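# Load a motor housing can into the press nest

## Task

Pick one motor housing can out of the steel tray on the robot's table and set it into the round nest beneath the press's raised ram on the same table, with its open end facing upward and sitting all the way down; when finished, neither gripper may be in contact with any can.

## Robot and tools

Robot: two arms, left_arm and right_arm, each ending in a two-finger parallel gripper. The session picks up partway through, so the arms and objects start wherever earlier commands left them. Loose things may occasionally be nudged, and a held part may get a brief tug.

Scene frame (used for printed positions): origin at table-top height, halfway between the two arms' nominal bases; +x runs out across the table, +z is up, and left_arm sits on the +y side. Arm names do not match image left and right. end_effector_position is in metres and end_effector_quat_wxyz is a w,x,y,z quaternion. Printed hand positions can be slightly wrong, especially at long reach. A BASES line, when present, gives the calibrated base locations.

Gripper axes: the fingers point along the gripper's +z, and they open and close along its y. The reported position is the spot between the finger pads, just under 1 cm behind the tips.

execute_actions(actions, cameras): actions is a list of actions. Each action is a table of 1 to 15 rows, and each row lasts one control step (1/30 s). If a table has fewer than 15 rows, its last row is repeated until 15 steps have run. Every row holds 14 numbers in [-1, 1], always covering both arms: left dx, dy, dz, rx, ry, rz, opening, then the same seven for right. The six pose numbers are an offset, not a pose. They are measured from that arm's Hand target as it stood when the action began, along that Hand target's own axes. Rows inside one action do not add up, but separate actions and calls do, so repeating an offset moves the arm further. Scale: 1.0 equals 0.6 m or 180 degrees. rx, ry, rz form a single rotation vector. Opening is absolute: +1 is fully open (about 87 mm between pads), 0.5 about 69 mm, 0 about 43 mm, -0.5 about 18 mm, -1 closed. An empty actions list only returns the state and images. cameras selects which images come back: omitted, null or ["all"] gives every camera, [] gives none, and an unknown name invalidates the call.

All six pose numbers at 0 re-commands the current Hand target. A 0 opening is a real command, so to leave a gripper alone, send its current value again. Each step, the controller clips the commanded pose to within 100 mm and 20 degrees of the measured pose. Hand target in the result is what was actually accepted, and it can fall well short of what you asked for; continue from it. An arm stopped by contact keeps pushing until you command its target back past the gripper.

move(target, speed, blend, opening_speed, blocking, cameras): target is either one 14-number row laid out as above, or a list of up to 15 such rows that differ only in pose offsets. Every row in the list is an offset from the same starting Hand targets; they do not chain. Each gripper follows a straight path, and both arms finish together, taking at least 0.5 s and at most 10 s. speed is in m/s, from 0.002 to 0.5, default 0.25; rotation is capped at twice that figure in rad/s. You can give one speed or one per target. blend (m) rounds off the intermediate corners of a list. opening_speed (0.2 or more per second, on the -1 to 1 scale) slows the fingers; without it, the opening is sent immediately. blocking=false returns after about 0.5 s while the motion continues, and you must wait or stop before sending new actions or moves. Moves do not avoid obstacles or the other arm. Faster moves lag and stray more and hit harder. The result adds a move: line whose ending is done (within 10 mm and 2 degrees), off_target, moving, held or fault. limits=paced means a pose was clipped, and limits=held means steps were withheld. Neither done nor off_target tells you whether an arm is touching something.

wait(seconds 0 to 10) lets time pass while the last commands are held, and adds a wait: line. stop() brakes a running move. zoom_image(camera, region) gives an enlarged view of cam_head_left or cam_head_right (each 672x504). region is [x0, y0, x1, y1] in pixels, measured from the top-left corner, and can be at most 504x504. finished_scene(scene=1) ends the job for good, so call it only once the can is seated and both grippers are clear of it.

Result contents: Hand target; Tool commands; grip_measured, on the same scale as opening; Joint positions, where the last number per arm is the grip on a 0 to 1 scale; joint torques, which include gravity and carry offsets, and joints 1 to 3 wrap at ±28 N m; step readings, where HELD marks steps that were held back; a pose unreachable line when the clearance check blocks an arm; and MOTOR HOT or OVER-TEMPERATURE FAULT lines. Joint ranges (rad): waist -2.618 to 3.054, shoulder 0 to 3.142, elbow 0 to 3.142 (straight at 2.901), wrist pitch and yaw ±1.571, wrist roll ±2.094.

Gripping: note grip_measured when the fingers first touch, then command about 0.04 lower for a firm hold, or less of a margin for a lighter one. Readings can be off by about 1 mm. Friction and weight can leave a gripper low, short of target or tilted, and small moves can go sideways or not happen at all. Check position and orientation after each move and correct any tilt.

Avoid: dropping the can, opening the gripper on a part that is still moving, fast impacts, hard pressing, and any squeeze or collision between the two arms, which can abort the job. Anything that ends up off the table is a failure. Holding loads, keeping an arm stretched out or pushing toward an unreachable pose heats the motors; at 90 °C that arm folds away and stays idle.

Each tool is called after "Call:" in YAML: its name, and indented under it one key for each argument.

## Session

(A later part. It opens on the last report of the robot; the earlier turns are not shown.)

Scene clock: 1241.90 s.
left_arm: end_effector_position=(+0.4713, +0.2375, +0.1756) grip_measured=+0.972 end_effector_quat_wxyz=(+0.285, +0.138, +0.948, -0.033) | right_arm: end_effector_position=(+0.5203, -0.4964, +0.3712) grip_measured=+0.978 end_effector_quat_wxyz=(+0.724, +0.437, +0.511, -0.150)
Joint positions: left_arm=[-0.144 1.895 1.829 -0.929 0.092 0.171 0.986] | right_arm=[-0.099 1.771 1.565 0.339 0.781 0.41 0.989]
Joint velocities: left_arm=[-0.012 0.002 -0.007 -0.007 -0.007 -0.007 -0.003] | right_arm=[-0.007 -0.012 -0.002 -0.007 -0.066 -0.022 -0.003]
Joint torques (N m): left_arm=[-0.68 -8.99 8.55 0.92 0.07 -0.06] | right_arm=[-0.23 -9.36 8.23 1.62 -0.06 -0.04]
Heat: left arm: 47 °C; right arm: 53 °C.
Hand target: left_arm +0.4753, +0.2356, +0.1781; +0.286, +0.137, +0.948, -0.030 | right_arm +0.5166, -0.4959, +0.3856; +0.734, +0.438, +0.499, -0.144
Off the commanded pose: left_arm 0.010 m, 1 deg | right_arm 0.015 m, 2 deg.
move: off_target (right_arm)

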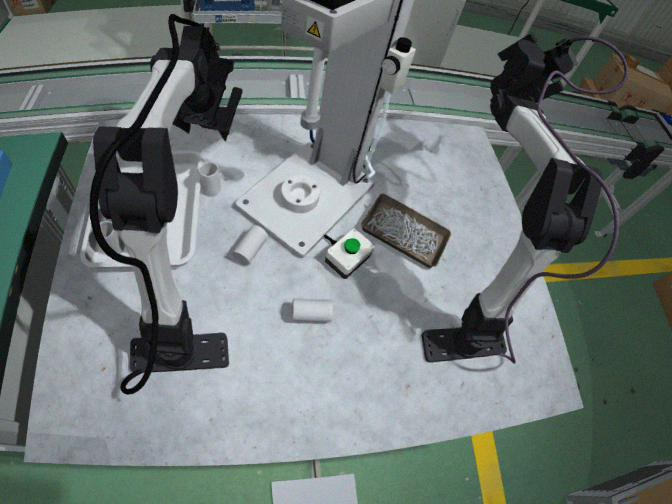

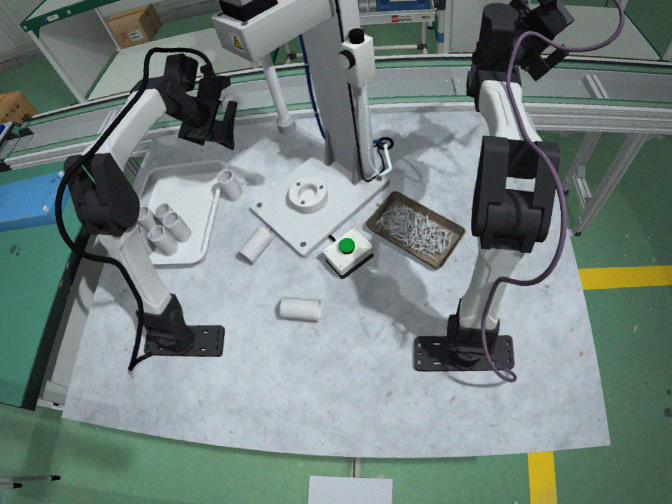

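Call:
move:
  target: [0.097,-0.003,0.156,0,0,0,1,0,0,0,0,0,0,1]
  speed: 0.06

Call:
zoom_image:
  camera: "cam_head_right"
  region: [140, 110, 340, 260]

Scene clock: 1249.73 s.
left_arm: end_effector_position=(+0.4755, +0.2372, +0.0745) grip_measured=+0.972 end_effector_quat_wxyz=(+0.288, +0.138, +0.947, -0.032) | right_arm: end_effector_position=(+0.5203, -0.4964, +0.3712) grip_measured=+0.978 end_effector_quat_wxyz=(+0.724, +0.437, +0.511, -0.150)
Joint positions: left_arm=[-0.144 1.917 1.451 -0.524 0.092 0.171 0.986] | right_arm=[-0.099 1.771 1.565 0.339 0.781 0.41 0.989]
Joint velocities: left_arm=[-0.022 0.012 -0.017 -0.037 -0.037 0.007 0.003] | right_arm=[0.007 0.002 -0.012 0.007 -0.081 0.022 -0.013]
Joint torques (N m): left_arm=[-0.24 -9.42 5.46 1.22 0.07 -0.01] | right_arm=[-0.23 -9.35 8.21 1.63 -0.06 -0.04]
Heat: left arm: 48 °C; right arm: 53 °C.
Hand target: left_arm +0.4766, +0.2369, +0.0679; +0.286, +0.137, +0.948, -0.030 | right_arm +0.5166, -0.4959, +0.3856; +0.734, +0.438, +0.499, -0.144
Off the commanded pose: left_arm 0.007 m, 0 deg | right_arm 0.015 m, 2 deg.
move: off_target (right_arm)

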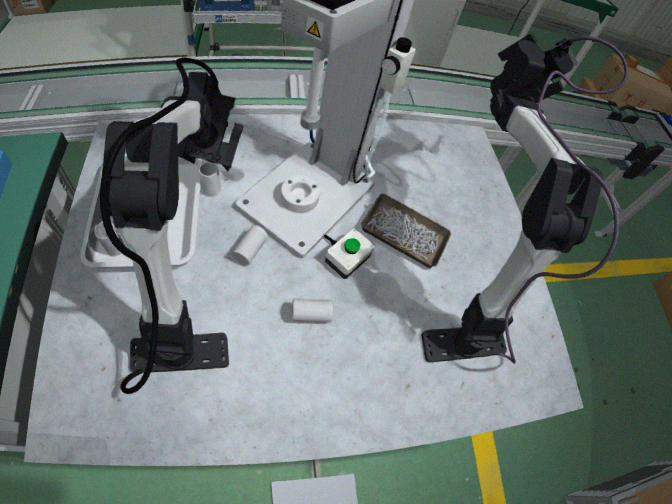

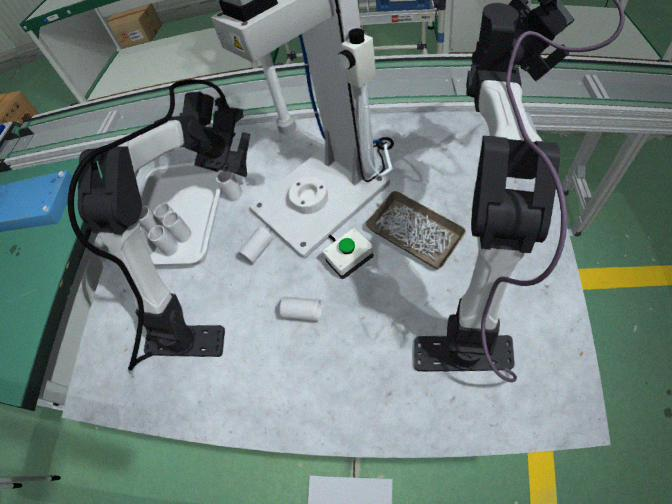

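Scaled by 2.520.

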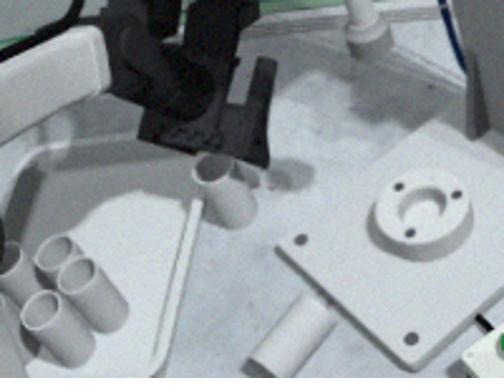

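Call:
zoom_image:
  camera: "cam_head_left"
  region: [150, 110, 270, 200]

Scaled by 4.200.

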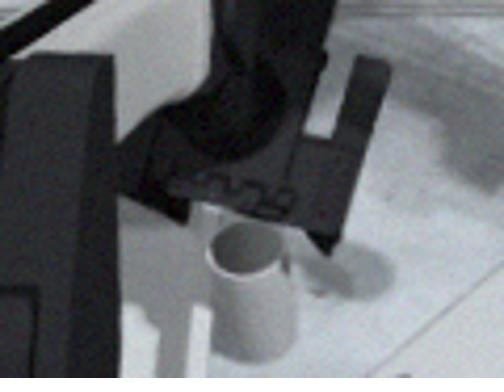

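Call:
move:
  target: [0.031,-0.018,0,0,0,0,1,0,0,0,0,0,0,1]
  speed: 0.04

Call:
zoom_image:
  camera: "cam_head_left"
  region: [150, 110, 270, 200]

Call:
zoom_image:
  camera: "cam_head_right"
  region: [170, 110, 290, 200]

Scene clock: 1261.07 s.
left_arm: end_effector_position=(+0.4549, +0.2336, +0.0422) grip_measured=+0.972 end_effector_quat_wxyz=(+0.262, +0.139, +0.954, -0.033) | right_arm: end_effector_position=(+0.5203, -0.4964, +0.3712) grip_measured=+0.978 end_effector_quat_wxyz=(+0.724, +0.437, +0.511, -0.150)
Joint positions: left_arm=[-0.159 1.917 1.339 -0.464 0.082 0.161 0.986] | right_arm=[-0.099 1.771 1.565 0.339 0.781 0.41 0.989]
Joint velocities: left_arm=[0.012 -0.007 0.002 0.037 0.022 0.037 -0.003] | right_arm=[-0.007 -0.012 0.027 0.007 -0.037 0.051 -0.018]
Joint torques (N m): left_arm=[-0.61 -14.43 5.14 1.16 0.07 -0.05] | right_arm=[-0.21 -9.35 8.21 1.63 -0.06 -0.04]
Heat: left arm: 46 °C; right arm: 53 °C.
Hand target: left_arm +0.4586, +0.2310, +0.0577; +0.285, +0.137, +0.948, -0.030 | right_arm +0.5166, -0.4959, +0.3856; +0.734, +0.438, +0.499, -0.144
Off the commanded pose: left_arm 0.016 m, 3 deg | right_arm 0.015 m, 2 deg.
move: off_target (left_arm, right_arm)

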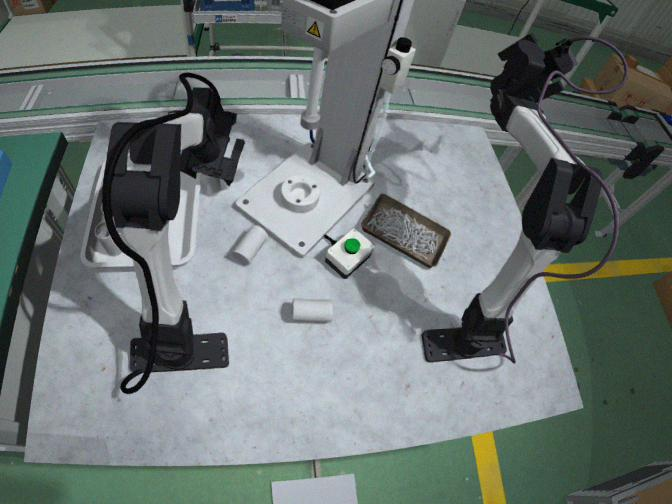

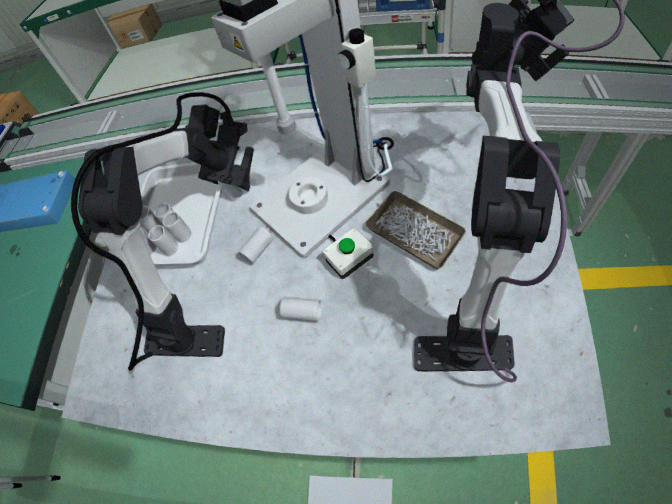

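Scaled by 4.200.

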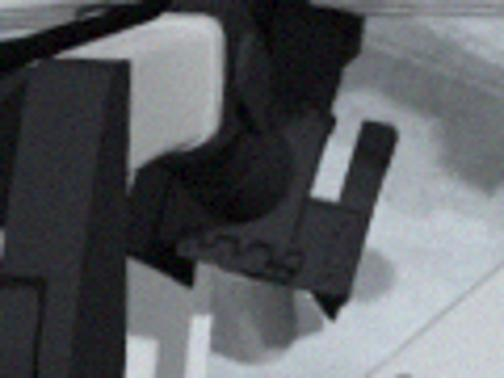

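Scaled by 4.200.

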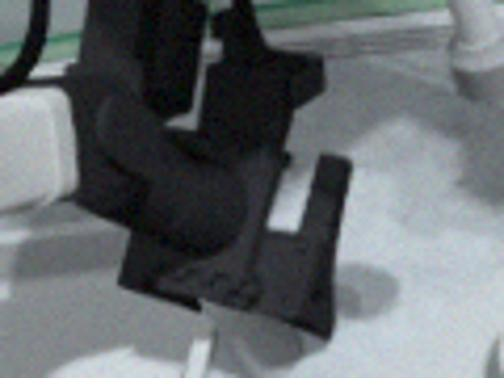

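Call:
move:
  target: [-0.016,0,-0.0215,0,0,0,1,0,0,0,0,0,0,1]
  speed: 0.04

Call:
zoom_image:
  camera: "cam_head_left"
  region: [150, 110, 270, 200]

Call:
zoom_image:
  camera: "cam_head_right"
  region: [170, 110, 290, 200]

Scene clock: 1265.07 s.
left_arm: end_effector_position=(+0.4516, +0.2339, +0.0489) grip_measured=+0.972 end_effector_quat_wxyz=(+0.259, +0.138, +0.955, -0.033) | right_arm: end_effector_position=(+0.5203, -0.4964, +0.3712) grip_measured=+0.978 end_effector_quat_wxyz=(+0.724, +0.437, +0.511, -0.150)
Joint positions: left_arm=[-0.159 1.901 1.348 -0.495 0.082 0.159 0.986] | right_arm=[-0.099 1.771 1.565 0.339 0.781 0.41 0.989]
Joint velocities: left_arm=[0.012 -0.007 0.017 -0.11 0.051 0.037 0.023] | right_arm=[-0.002 -0.012 -0.012 -0.022 -0.037 0.081 -0.024]
Joint torques (N m): left_arm=[-0.84 -14.26 8.09 0.86 0.08 -0.08] | right_arm=[-0.23 -9.35 8.21 1.63 -0.06 -0.04]
Heat: left arm: 46 °C; right arm: 53 °C.
Hand target: left_arm +0.4596, +0.2302, +0.0738; +0.285, +0.136, +0.948, -0.030 | right_arm +0.5166, -0.4959, +0.3856; +0.734, +0.438, +0.499, -0.144
Off the commanded pose: left_arm 0.026 m, 3 deg | right_arm 0.015 m, 2 deg.
move: off_target (left_arm, right_arm)

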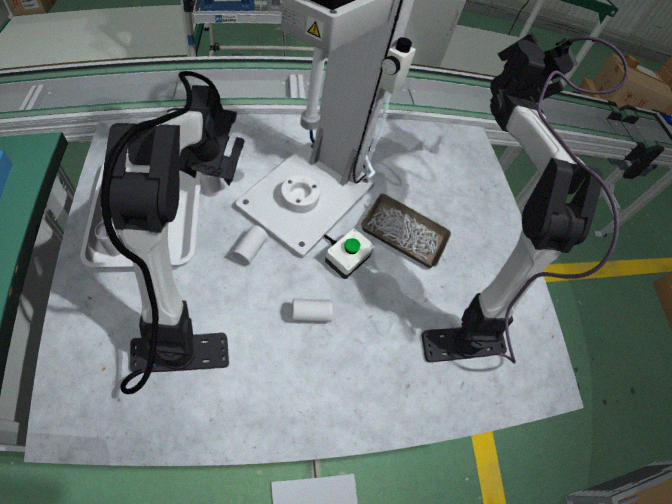

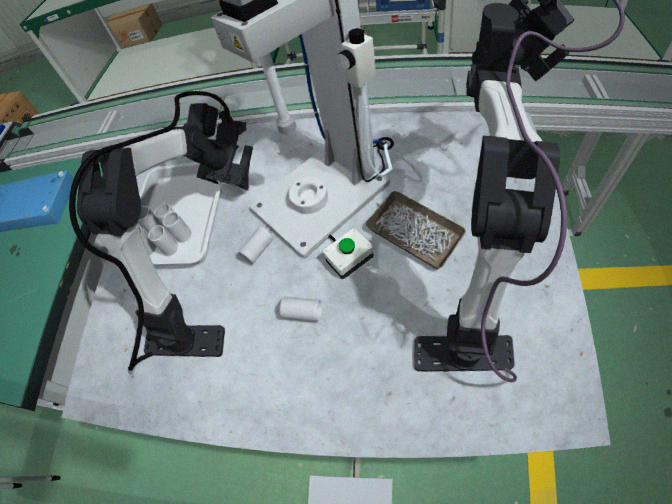

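Scaled by 4.200.

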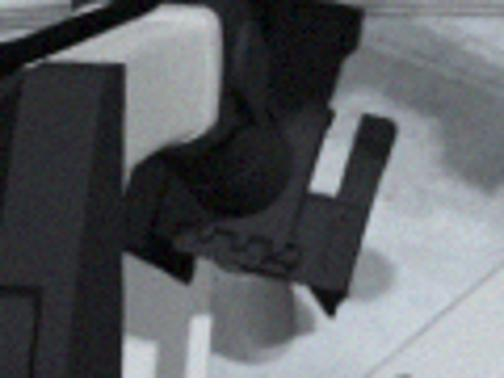

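Scaled by 4.200.

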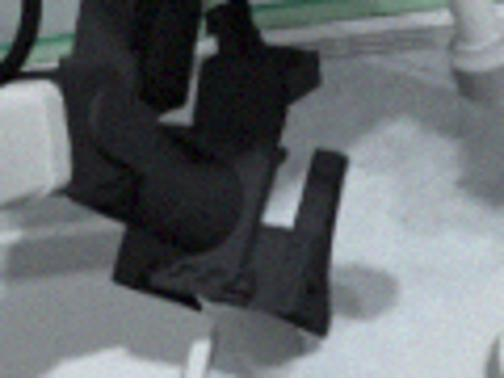

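Call:
move:
  target: [-0.0145,0,-0.0105,0,0,0,1,0,0,0,0,0,0,1]
  speed: 0.04
  cameras: []

Scene clock: 1267.67 s.
left_arm: end_effector_position=(+0.4562, +0.2315, +0.0613) grip_measured=+0.972 end_effector_quat_wxyz=(+0.262, +0.139, +0.954, -0.034) | right_arm: end_effector_position=(+0.5203, -0.4964, +0.3712) grip_measured=+0.978 end_effector_quat_wxyz=(+0.724, +0.437, +0.511, -0.150)
Joint positions: left_arm=[-0.163 1.901 1.397 -0.538 0.082 0.156 0.986] | right_arm=[-0.099 1.771 1.565 0.339 0.781 0.41 0.989]
Joint velocities: left_arm=[-0.012 0.017 0.002 -0.007 0.022 -0.037 -0.008] | right_arm=[0.002 -0.002 -0.002 -0.007 0.037 -0.007 0.018]
Joint torques (N m): left_arm=[-0.65 -13.7 8.25 0.92 0.07 -0.08] | right_arm=[-0.21 -9.35 8.21 1.63 -0.06 -0.04]
Heat: left arm: 46 °C; right arm: 53 °C.
Hand target: left_arm +0.4633, +0.2286, +0.0837; +0.285, +0.137, +0.948, -0.030 | right_arm +0.5166, -0.4959, +0.3856; +0.734, +0.438, +0.499, -0.144
Off the commanded pose: left_arm 0.024 m, 3 deg | right_arm 0.015 m, 2 deg.
move: off_target (left_arm, right_arm)
No camera images: "cameras" was empty.

Call:
move:
  target: [0,0,0,0,0,0,-0.22,0,0,0,0,0,0,1]
  opening_speed: 0.5
  cameras: ["cam_head_left","cam_head_right"]

Call:
zoom_image:
  camera: "cam_head_left"
  region: [150, 110, 270, 200]

Call:
zoom_image:
  camera: "cam_head_right"
  region: [170, 110, 290, 200]

Scene clock: 1274.27 s.
left_arm: end_effector_position=(+0.4559, +0.2386, +0.0617) grip_measured=+0.287 end_effector_quat_wxyz=(+0.260, +0.108, +0.960, -0.015) | right_arm: end_effector_position=(+0.5203, -0.4964, +0.3712) grip_measured=+0.978 end_effector_quat_wxyz=(+0.724, +0.437, +0.511, -0.150)
Joint positions: left_arm=[-0.163 1.9 1.399 -0.544 0.03 0.106 0.644] | right_arm=[-0.099 1.771 1.565 0.339 0.781 0.41 0.989]
Joint velocities: left_arm=[0.002 -0.007 -0.012 -0.037 0.007 -0.066 -0.004] | right_arm=[-0.007 0.012 -0.012 0.007 -0.007 -0.022 -0.013]
Joint torques (N m): left_arm=[-0.81 -13.7 7.95 0.97 0.47 0.5] | right_arm=[-0.21 -9.35 8.21 1.63 -0.06 -0.04]
Heat: left arm: 47 °C; right arm: 53 °C.
Hand target: left_arm +0.4633, +0.2286, +0.0836; +0.285, +0.137, +0.948, -0.030 | right_arm +0.5166, -0.4959, +0.3856; +0.734, +0.438, +0.499, -0.144
Off the commanded pose: left_arm 0.025 m, 5 deg | right_arm 0.015 m, 2 deg.
move: off_target (left_arm, right_arm)

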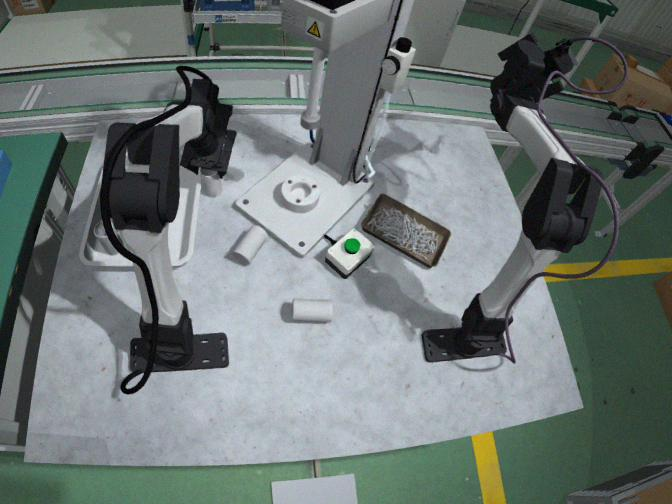

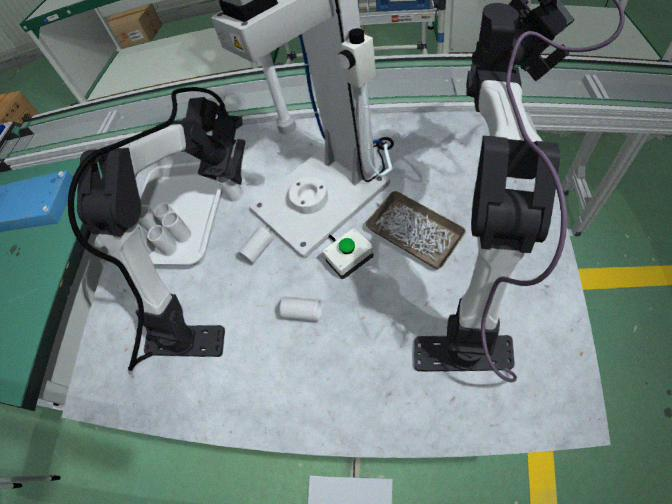

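Scaled by 4.200.

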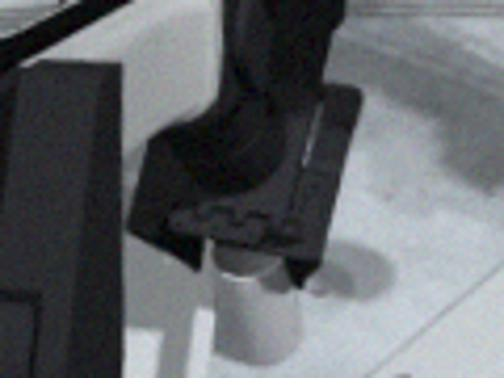

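Scaled by 4.200.

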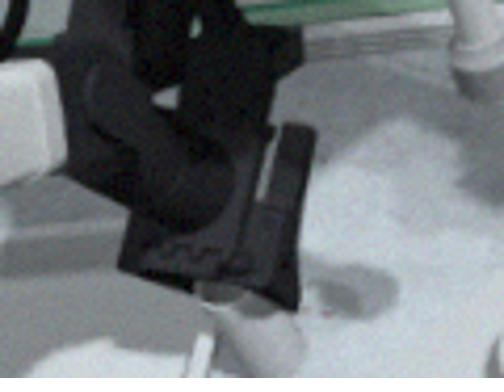

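Call:
move:
  target: [0,0,0,0,0,0,0.8,0,0,0,0,0,0,1]
  opening_speed: 1
  cameras: []

Call:
move:
  target: [-0.011,0,-0.0167,0,0,0,0.8,0,0,0,0,0,0,1]
  speed: 0.04
  cameras: []

Call:
move:
  target: [0,0,0,0,0,0,-0.22,0,0,0,0,0,0,1]
  opening_speed: 0.5

Call:
zoom_image:
  camera: "cam_head_left"
  region: [150, 110, 270, 200]

Call:
zoom_image:
  camera: "cam_head_right"
  region: [170, 110, 290, 200]

Scene clock: 1287.40 s.
left_arm: end_effector_position=(+0.4554, +0.2344, +0.0618) grip_measured=+0.800 end_effector_quat_wxyz=(+0.260, +0.127, +0.957, -0.026) | right_arm: end_effector_position=(+0.5203, -0.4964, +0.3712) grip_measured=+0.978 end_effector_quat_wxyz=(+0.724, +0.437, +0.511, -0.150)
Joint positions: left_arm=[-0.163 1.9 1.399 -0.545 0.061 0.136 0.9] | right_arm=[-0.099 1.771 1.565 0.339 0.781 0.41 0.989]
Joint velocities: left_arm=[0.007 -0.002 -0.002 -0.066 -0.051 0.051 -0.002] | right_arm=[0.017 -0.027 0.007 -0.022 0.007 -0.051 -0.003]
Joint torques (N m): left_arm=[-0.69 -13.65 8.01 0.93 0.26 0.18] | right_arm=[-0.23 -9.36 8.21 1.63 -0.06 -0.04]
Heat: left arm: 46 °C; right arm: 53 °C.
Hand target: left_arm +0.4633, +0.2286, +0.0836; +0.285, +0.137, +0.948, -0.030 | right_arm +0.5166, -0.4959, +0.3856; +0.734, +0.438, +0.499, -0.144
Off the commanded pose: left_arm 0.024 m, 3 deg | right_arm 0.015 m, 2 deg.
move: off_target (left_arm, right_arm)
No camera images: "cameras" was empty.

Scene clock: 1288.40 s.
left_arm: end_effector_position=(+0.4569, +0.2342, +0.0702) grip_measured=+0.800 end_effector_quat_wxyz=(+0.259, +0.127, +0.957, -0.026) | right_arm: end_effector_position=(+0.5203, -0.4964, +0.3712) grip_measured=+0.978 end_effector_quat_wxyz=(+0.724, +0.437, +0.511, -0.150)
Joint positions: left_arm=[-0.163 1.9 1.435 -0.583 0.061 0.136 0.9] | right_arm=[-0.099 1.771 1.565 0.339 0.781 0.41 0.989]
Joint velocities: left_arm=[-0.007 0.007 0.007 0.007 0.022 -0.051 0.002] | right_arm=[0.002 -0.007 -0.007 -0.066 -0.037 -0.022 0.013]
Joint torques (N m): left_arm=[-0.73 -14.34 8.32 0.86 0.23 0.14] | right_arm=[-0.24 -9.36 8.21 1.63 -0.06 -0.04]
Heat: left arm: 46 °C; right arm: 53 °C.
Hand target: left_arm +0.4635, +0.2282, +0.0957; +0.285, +0.137, +0.948, -0.030 | right_arm +0.5166, -0.4959, +0.3856; +0.734, +0.438, +0.499, -0.144
Off the commanded pose: left_arm 0.027 m, 3 deg | right_arm 0.015 m, 2 deg.
move: off_target (left_arm, right_arm)
No camera images: "cameras" was empty.

Scene clock: 1290.67 s.
left_arm: end_effector_position=(+0.4564, +0.2315, +0.0705) grip_measured=-0.049 end_effector_quat_wxyz=(+0.258, +0.130, +0.957, -0.030) | right_arm: end_effector_position=(+0.5203, -0.4964, +0.3712) grip_measured=+0.978 end_effector_quat_wxyz=(+0.724, +0.437, +0.511, -0.150)
Joint positions: left_arm=[-0.167 1.899 1.435 -0.584 0.068 0.138 0.476] | right_arm=[-0.099 1.771 1.565 0.339 0.781 0.41 0.989]
Joint velocities: left_arm=[0.017 -0.007 0.002 -0.022 -0.037 -0.007 -0.006] | right_arm=[-0.002 -0.012 -0.017 -0.051 0.007 -0.051 -0.018]
Joint torques (N m): left_arm=[-0.46 -14.28 8.29 0.89 0.13 0.14] | right_arm=[-0.23 -9.35 8.21 1.63 -0.06 -0.04]
Heat: left arm: 47 °C; right arm: 53 °C.
Hand target: left_arm +0.4635, +0.2284, +0.0958; +0.286, +0.136, +0.948, -0.030 | right_arm +0.5166, -0.4959, +0.3856; +0.734, +0.438, +0.499, -0.144
Off the commanded pose: left_arm 0.026 m, 3 deg | right_arm 0.015 m, 2 deg.
move: off_target (left_arm, right_arm)

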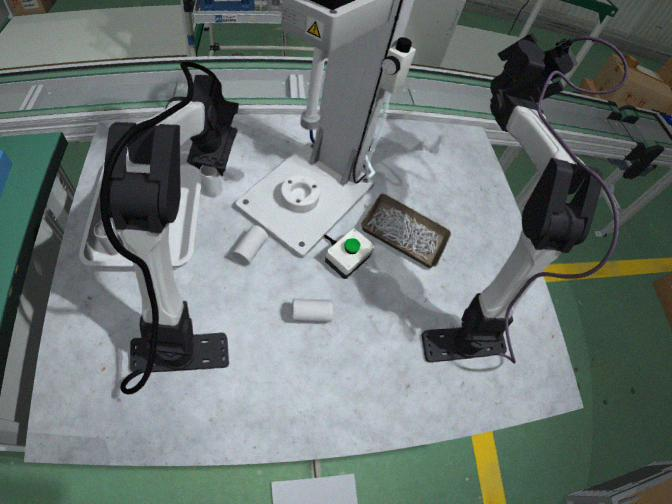

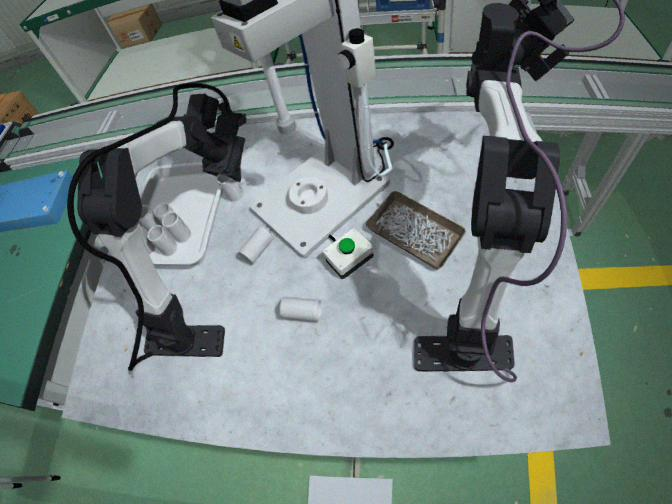

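Scaled by 4.200.

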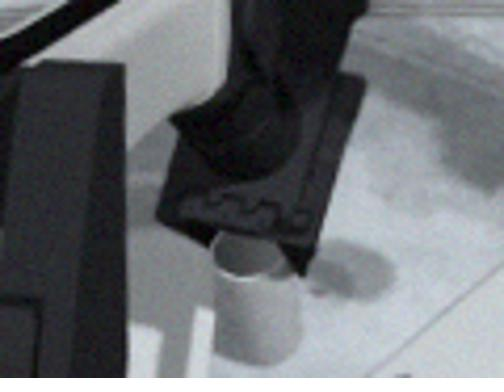

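Scaled by 4.200.

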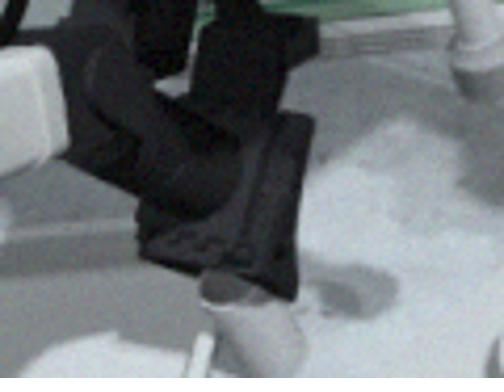

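Call:
move:
  target:
    - [-0.023,0.001,-0.035,0,0,0,-0.22,0,0,0,0,0,0,1]
    - [-0.107,-0.0745,0.019,0,0,0,-0.22,0,0,0,0,0,0,1]
  speed: 0.08

Call:
zoom_image:
  camera: "cam_head_left"
  region: [150, 110, 350, 260]

Call:
zoom_image:
  camera: "cam_head_right"
  region: [150, 110, 350, 260]

Scene clock: 1296.20 s.
left_arm: end_effector_position=(+0.5008, +0.1696, +0.1117) grip_measured=-0.049 end_effector_quat_wxyz=(+0.275, +0.140, +0.950, -0.035) | right_arm: end_effector_position=(+0.5203, -0.4964, +0.3712) grip_measured=+0.978 end_effector_quat_wxyz=(+0.724, +0.437, +0.511, -0.150)
Joint positions: left_arm=[-0.292 2.063 1.819 -0.765 0.019 0.049 0.476] | right_arm=[-0.099 1.771 1.565 0.339 0.781 0.41 0.989]
Joint velocities: left_arm=[0.002 -0.017 -0.012 0.007 -0.081 0.007 -0.001] | right_arm=[-0.012 -0.012 -0.002 -0.007 0.007 -0.007 -0.003]
Joint torques (N m): left_arm=[-0.35 -10.99 9.16 0.98 0.01 -0.1] | right_arm=[-0.23 -9.36 8.21 1.63 -0.06 -0.04]
Heat: left arm: 47 °C; right arm: 53 °C.
Hand target: left_arm +0.5083, +0.1671, +0.1186; +0.285, +0.136, +0.948, -0.033 | right_arm +0.5166, -0.4959, +0.3856; +0.734, +0.438, +0.499, -0.144
Off the commanded pose: left_arm 0.012 m, 1 deg | right_arm 0.015 m, 2 deg.
move: off_target (left_arm, right_arm)

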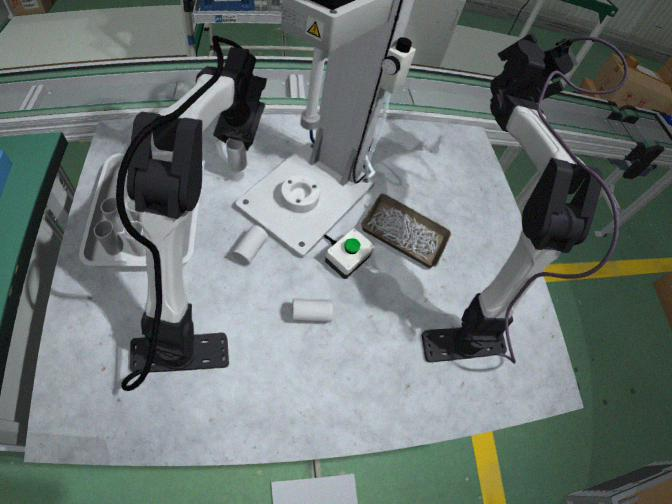

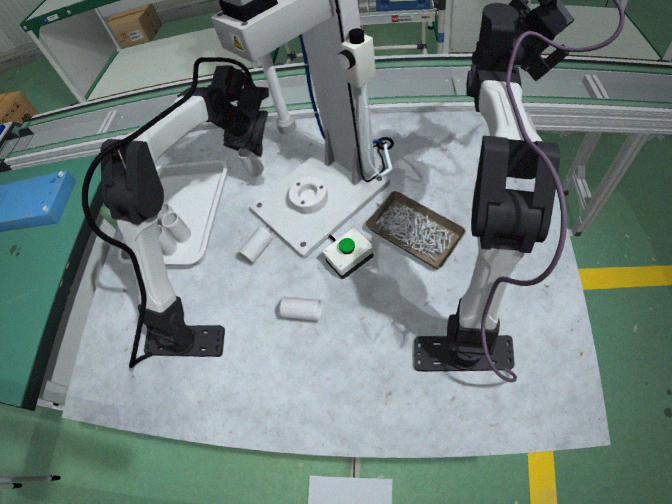

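Scaled by 2.520.

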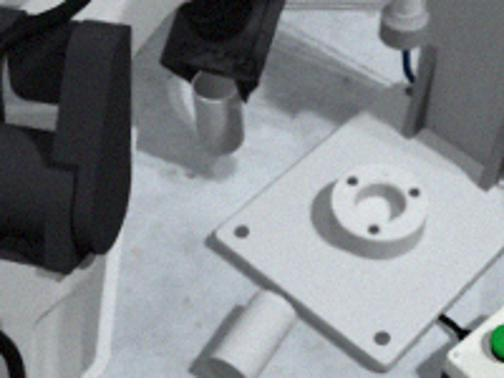

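Scaled by 2.520.

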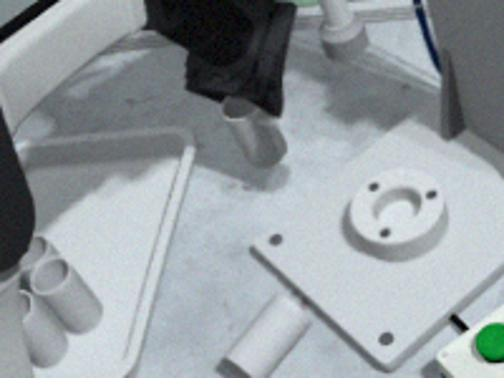

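Call:
move:
  target: [0.046,-0.002,0.07,0,0,0,-0.22,0,0,0,0,0,0,1]
  speed: 0.05
  cameras: ["cam_head_left","cam_head_right"]

Call:
zoom_image:
  camera: "cam_head_left"
  region: [180, 110, 300, 200]

Call:
zoom_image:
  camera: "cam_head_right"
  region: [200, 110, 320, 200]

Scene clock: 1302.07 s.
left_arm: end_effector_position=(+0.5036, +0.1690, +0.0742) grip_measured=-0.049 end_effector_quat_wxyz=(+0.281, +0.139, +0.949, -0.035) | right_arm: end_effector_position=(+0.5203, -0.4964, +0.3712) grip_measured=+0.978 end_effector_quat_wxyz=(+0.724, +0.437, +0.511, -0.150)
Joint positions: left_arm=[-0.292 2.076 1.685 -0.605 0.018 0.048 0.476] | right_arm=[-0.099 1.771 1.565 0.339 0.781 0.41 0.989]
Joint velocities: left_arm=[-0.017 -0.017 0.007 0.007 -0.081 0.022 0.001] | right_arm=[0.002 -0.017 -0.022 -0.007 -0.007 -0.051 -0.034]
Joint torques (N m): left_arm=[-0.23 -10.92 5.42 1.34 0.01 -0.06] | right_arm=[-0.21 -9.36 8.21 1.63 -0.06 -0.04]
Heat: left arm: 48 °C; right arm: 53 °C.
Hand target: left_arm +0.5074, +0.1675, +0.0682; +0.285, +0.136, +0.948, -0.033 | right_arm +0.5166, -0.4959, +0.3856; +0.734, +0.438, +0.499, -0.144
Off the commanded pose: left_arm 0.008 m, 1 deg | right_arm 0.015 m, 2 deg.
move: off_target (right_arm)

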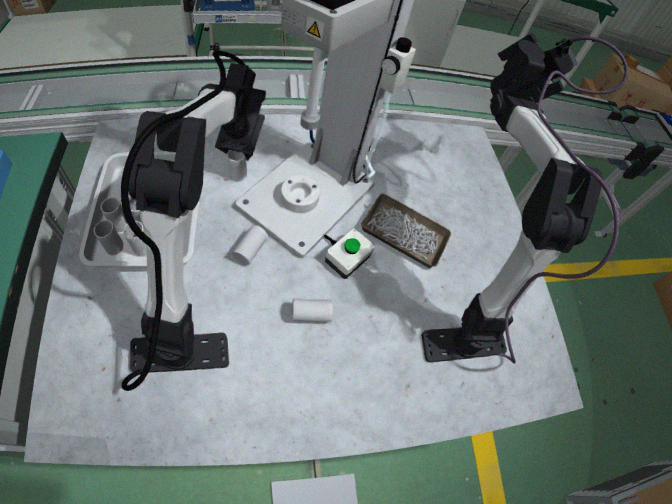

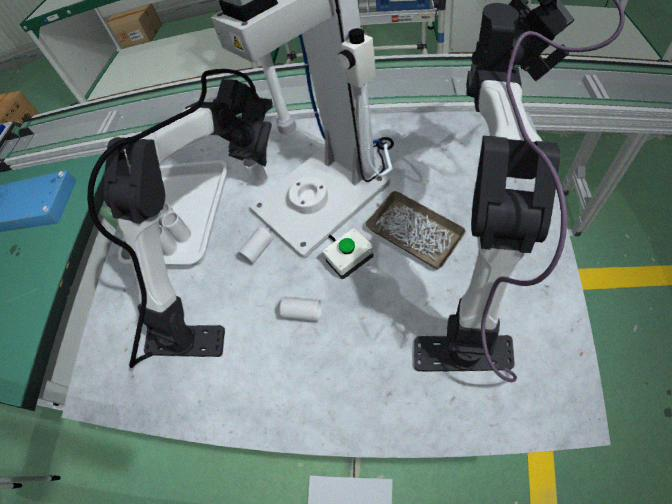

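Scaled by 4.200.

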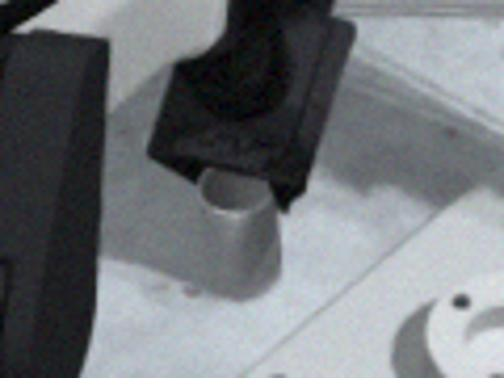

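Scaled by 4.200.

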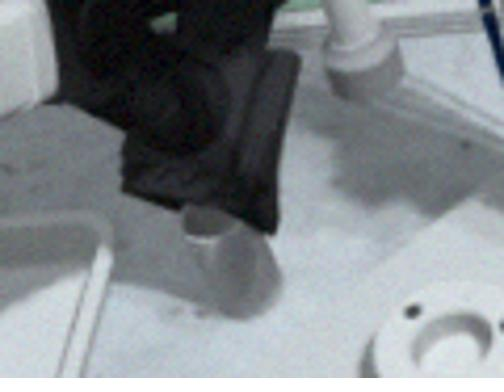

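Call:
move:
  target: [0.006,0,0.009,0,0.013,0,-0.22,0,0,0,0,0,0,1]
  speed: 0.03
  cameras: []

Call:
move:
  target: [0,0,0,0,0,0,0.9,0,0,0,0,0,0,1]
  opening_speed: 0.5

Call:
zoom_image:
  camera: "cam_head_left"
  region: [180, 110, 300, 200]

Call:
zoom_image:
  camera: "cam_head_right"
  region: [200, 110, 320, 200]

Scene clock: 1307.87 s.
left_arm: end_effector_position=(+0.5057, +0.1686, +0.0727) grip_measured=-0.049 end_effector_quat_wxyz=(+0.277, +0.140, +0.950, -0.035) | right_arm: end_effector_position=(+0.5203, -0.4964, +0.3712) grip_measured=+0.978 end_effector_quat_wxyz=(+0.724, +0.437, +0.511, -0.150)
Joint positions: left_arm=[-0.292 2.093 1.708 -0.62 0.017 0.048 0.476] | right_arm=[-0.099 1.771 1.565 0.339 0.781 0.41 0.989]
Joint velocities: left_arm=[0.002 0.002 0.002 -0.081 -0.007 -0.051 -0.004] | right_arm=[-0.002 -0.002 -0.002 0.051 -0.037 0.037 -0.003]
Joint torques (N m): left_arm=[-0.4 -8.77 7.39 0.97 0 -0.04] | right_arm=[-0.23 -9.36 8.21 1.63 -0.06 -0.04]
Heat: left arm: 47 °C; right arm: 53 °C.
Hand target: left_arm +0.5073, +0.1677, +0.0615; +0.266, +0.136, +0.954, -0.030 | right_arm +0.5166, -0.4959, +0.3856; +0.734, +0.438, +0.499, -0.144
Off the commanded pose: left_arm 0.011 m, 2 deg | right_arm 0.015 m, 2 deg.
move: off_target (left_arm, right_arm)
No camera images: "cameras" was empty.

Scene clock: 1310.33 s.
left_arm: end_effector_position=(+0.5047, +0.1691, +0.0625) grip_measured=+0.900 end_effector_quat_wxyz=(+0.266, +0.139, +0.953, -0.033) | right_arm: end_effector_position=(+0.5203, -0.4964, +0.3712) grip_measured=+0.978 end_effector_quat_wxyz=(+0.724, +0.437, +0.511, -0.150)
Joint positions: left_arm=[-0.292 2.115 1.708 -0.62 0.016 0.047 0.95] | right_arm=[-0.099 1.771 1.565 0.339 0.781 0.41 0.989]
Joint velocities: left_arm=[-0.002 -0.022 0.017 0.037 -0.022 -0.022 0.002] | right_arm=[-0.022 -0.012 0.012 -0.007 -0.007 -0.051 0.003]
Joint torques (N m): left_arm=[-0.38 -11.06 7.56 0.95 0.01 -0.06] | right_arm=[-0.23 -9.36 8.21 1.63 -0.06 -0.04]
Heat: left arm: 47 °C; right arm: 53 °C.
Hand target: left_arm +0.5073, +0.1677, +0.0615; +0.265, +0.136, +0.954, -0.030 | right_arm +0.5166, -0.4959, +0.3856; +0.734, +0.438, +0.499, -0.144
Off the commanded pose: left_arm 0.003 m, 1 deg | right_arm 0.015 m, 2 deg.
move: off_target (right_arm)

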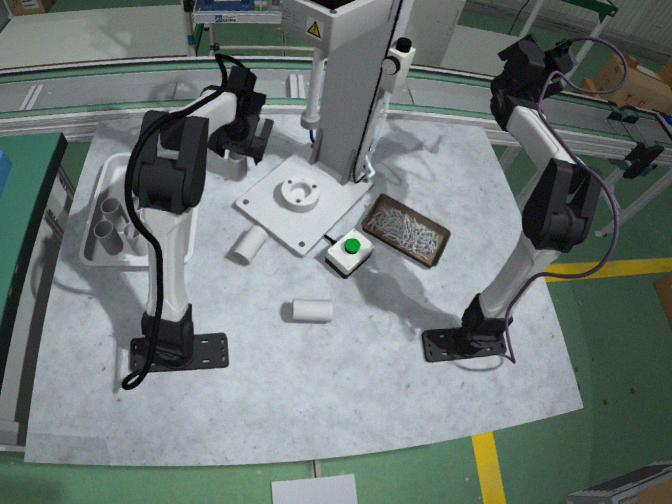

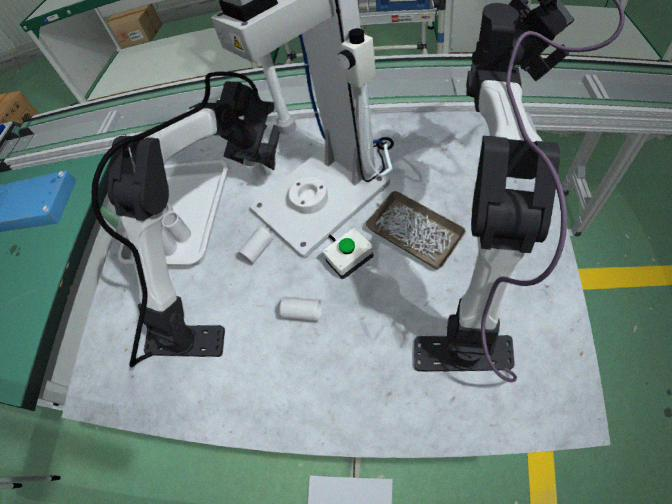

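Scaled by 4.200.

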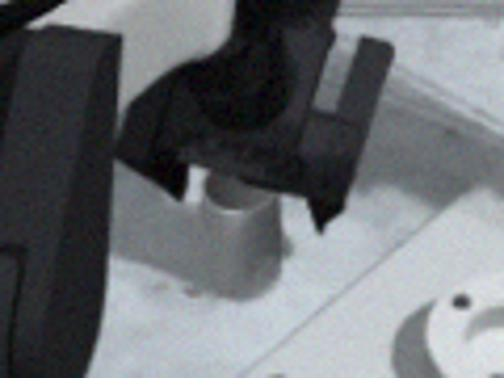

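Scaled by 4.200.

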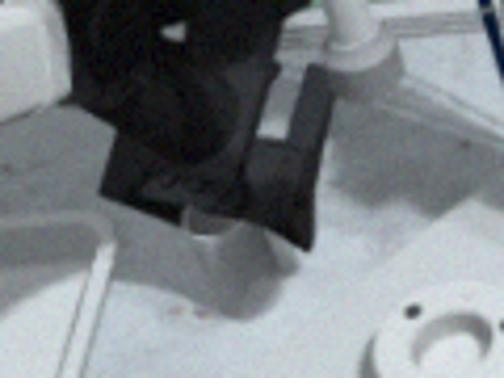

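Call:
move:
  target:
    - [-0.018,0,-0.024,0,-0.06,0,1,0,0,0,0,0,0,1]
    - [-0.018,0,-0.024,0,-0.19,0,1,0,0,0,0,0,0,1]
  speed: 0.12

Call:
zoom_image:
  camera: "cam_head_left"
  region: [180, 110, 300, 200]

Call:
zoom_image:
  camera: "cam_head_right"
  region: [200, 110, 320, 200]

Scene clock: 1319.20 s.
left_arm: end_effector_position=(+0.5061, +0.1655, +0.0654) grip_measured=+0.972 end_effector_quat_wxyz=(+0.516, +0.130, +0.844, -0.064) | right_arm: end_effector_position=(+0.5203, -0.4964, +0.3712) grip_measured=+0.978 end_effector_quat_wxyz=(+0.724, +0.437, +0.511, -0.150)
Joint positions: left_arm=[-0.292 1.861 0.986 0.398 0.034 0.047 0.986] | right_arm=[-0.099 1.771 1.565 0.339 0.781 0.41 0.989]
Joint velocities: left_arm=[0.002 0.002 0.007 0.022 -0.022 0.007 -0.013] | right_arm=[0.002 -0.002 0.007 0.037 0.037 0.037 0.003]
Joint torques (N m): left_arm=[0.8 -13.16 4.97 1.74 0.2 -0.06] | right_arm=[-0.23 -9.36 8.21 1.63 -0.06 -0.04]
Heat: left arm: 48 °C; right arm: 53 °C.
Hand target: left_arm +0.5082, +0.1670, +0.0822; +0.534, +0.125, +0.833, -0.070 | right_arm +0.5166, -0.4959, +0.3856; +0.734, +0.438, +0.499, -0.144
Off the commanded pose: left_arm 0.014 m, 3 deg | right_arm 0.015 m, 2 deg.
move: off_target (left_arm, right_arm)

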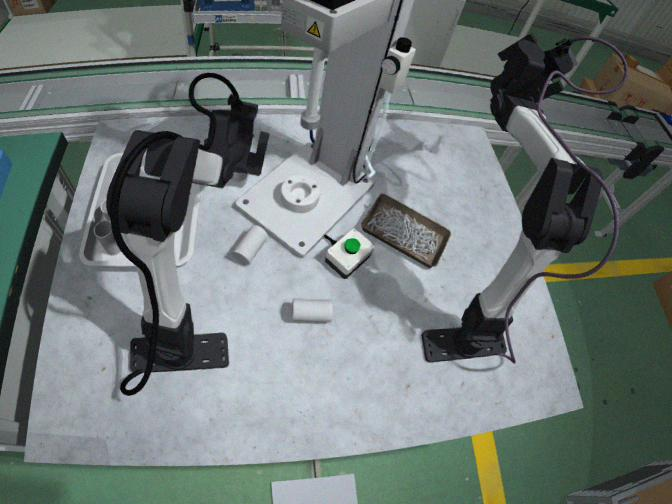

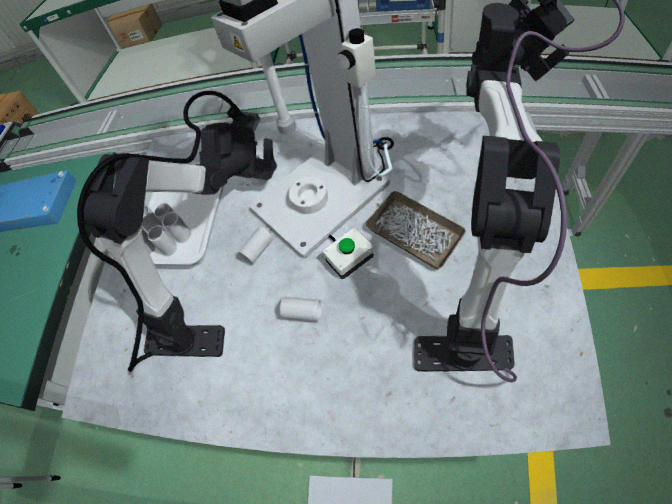

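Scaled by 4.200.

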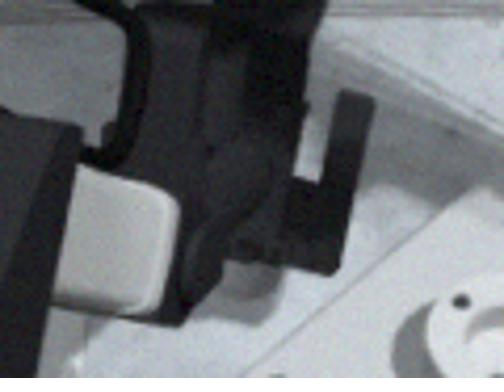

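Scaled by 4.200.

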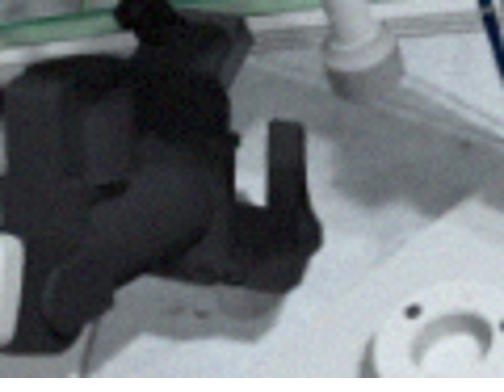

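Call:
move:
  target: [0,0,0,0,0,0,-0.22,0,0,0,0,0,0,1]
  opening_speed: 0.5

Call:
zoom_image:
  camera: "cam_head_left"
  region: [180, 110, 300, 200]

Call:
zoom_image:
  camera: "cam_head_right"
  region: [200, 110, 320, 200]

Scene clock: 1325.20 s.
left_arm: end_effector_position=(+0.5062, +0.1649, +0.0657) grip_measured=-0.033 end_effector_quat_wxyz=(+0.517, +0.131, +0.844, -0.066) | right_arm: end_effector_position=(+0.5203, -0.4964, +0.3712) grip_measured=+0.978 end_effector_quat_wxyz=(+0.724, +0.437, +0.511, -0.150)
Joint positions: left_arm=[-0.292 1.861 0.986 0.399 0.036 0.046 0.484] | right_arm=[-0.099 1.771 1.565 0.339 0.781 0.41 0.989]
Joint velocities: left_arm=[-0.002 -0.007 -0.012 -0.095 0.051 -0.066 -0.011] | right_arm=[0.007 -0.012 -0.017 0.007 -0.037 -0.066 0.034]
Joint torques (N m): left_arm=[0.84 -13.14 4.98 1.73 0.17 -0.06] | right_arm=[-0.23 -9.36 8.21 1.63 -0.06 -0.04]
Heat: left arm: 49 °C; right arm: 53 °C.
Hand target: left_arm +0.5082, +0.1670, +0.0822; +0.534, +0.125, +0.833, -0.070 | right_arm +0.5166, -0.4959, +0.3856; +0.734, +0.438, +0.499, -0.144
Off the commanded pose: left_arm 0.017 m, 2 deg | right_arm 0.015 m, 2 deg.
move: off_target (left_arm, right_arm)

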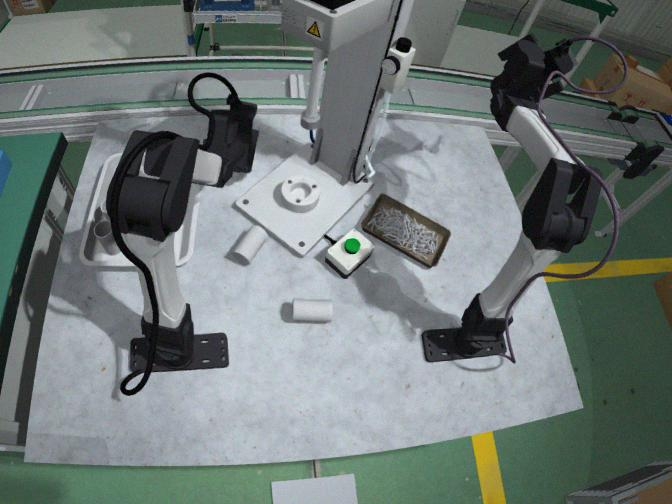

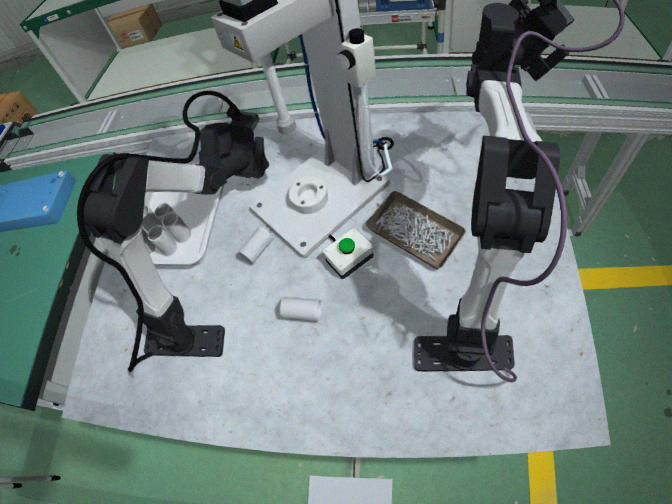

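Scaled by 4.200.

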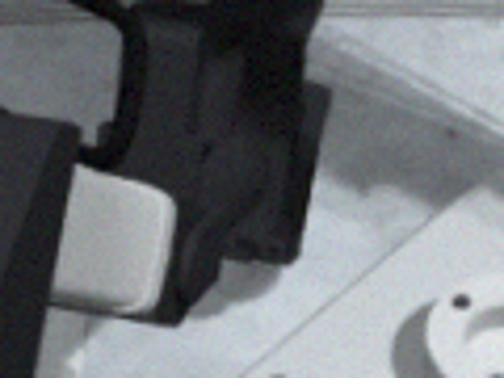

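Scaled by 4.200.

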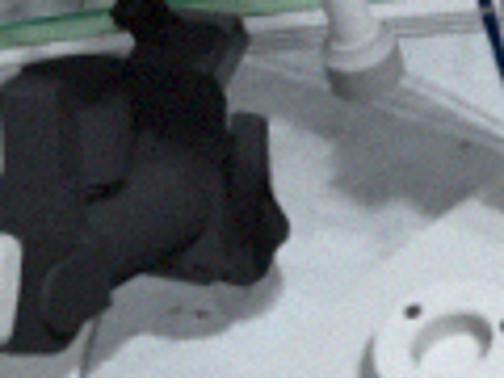

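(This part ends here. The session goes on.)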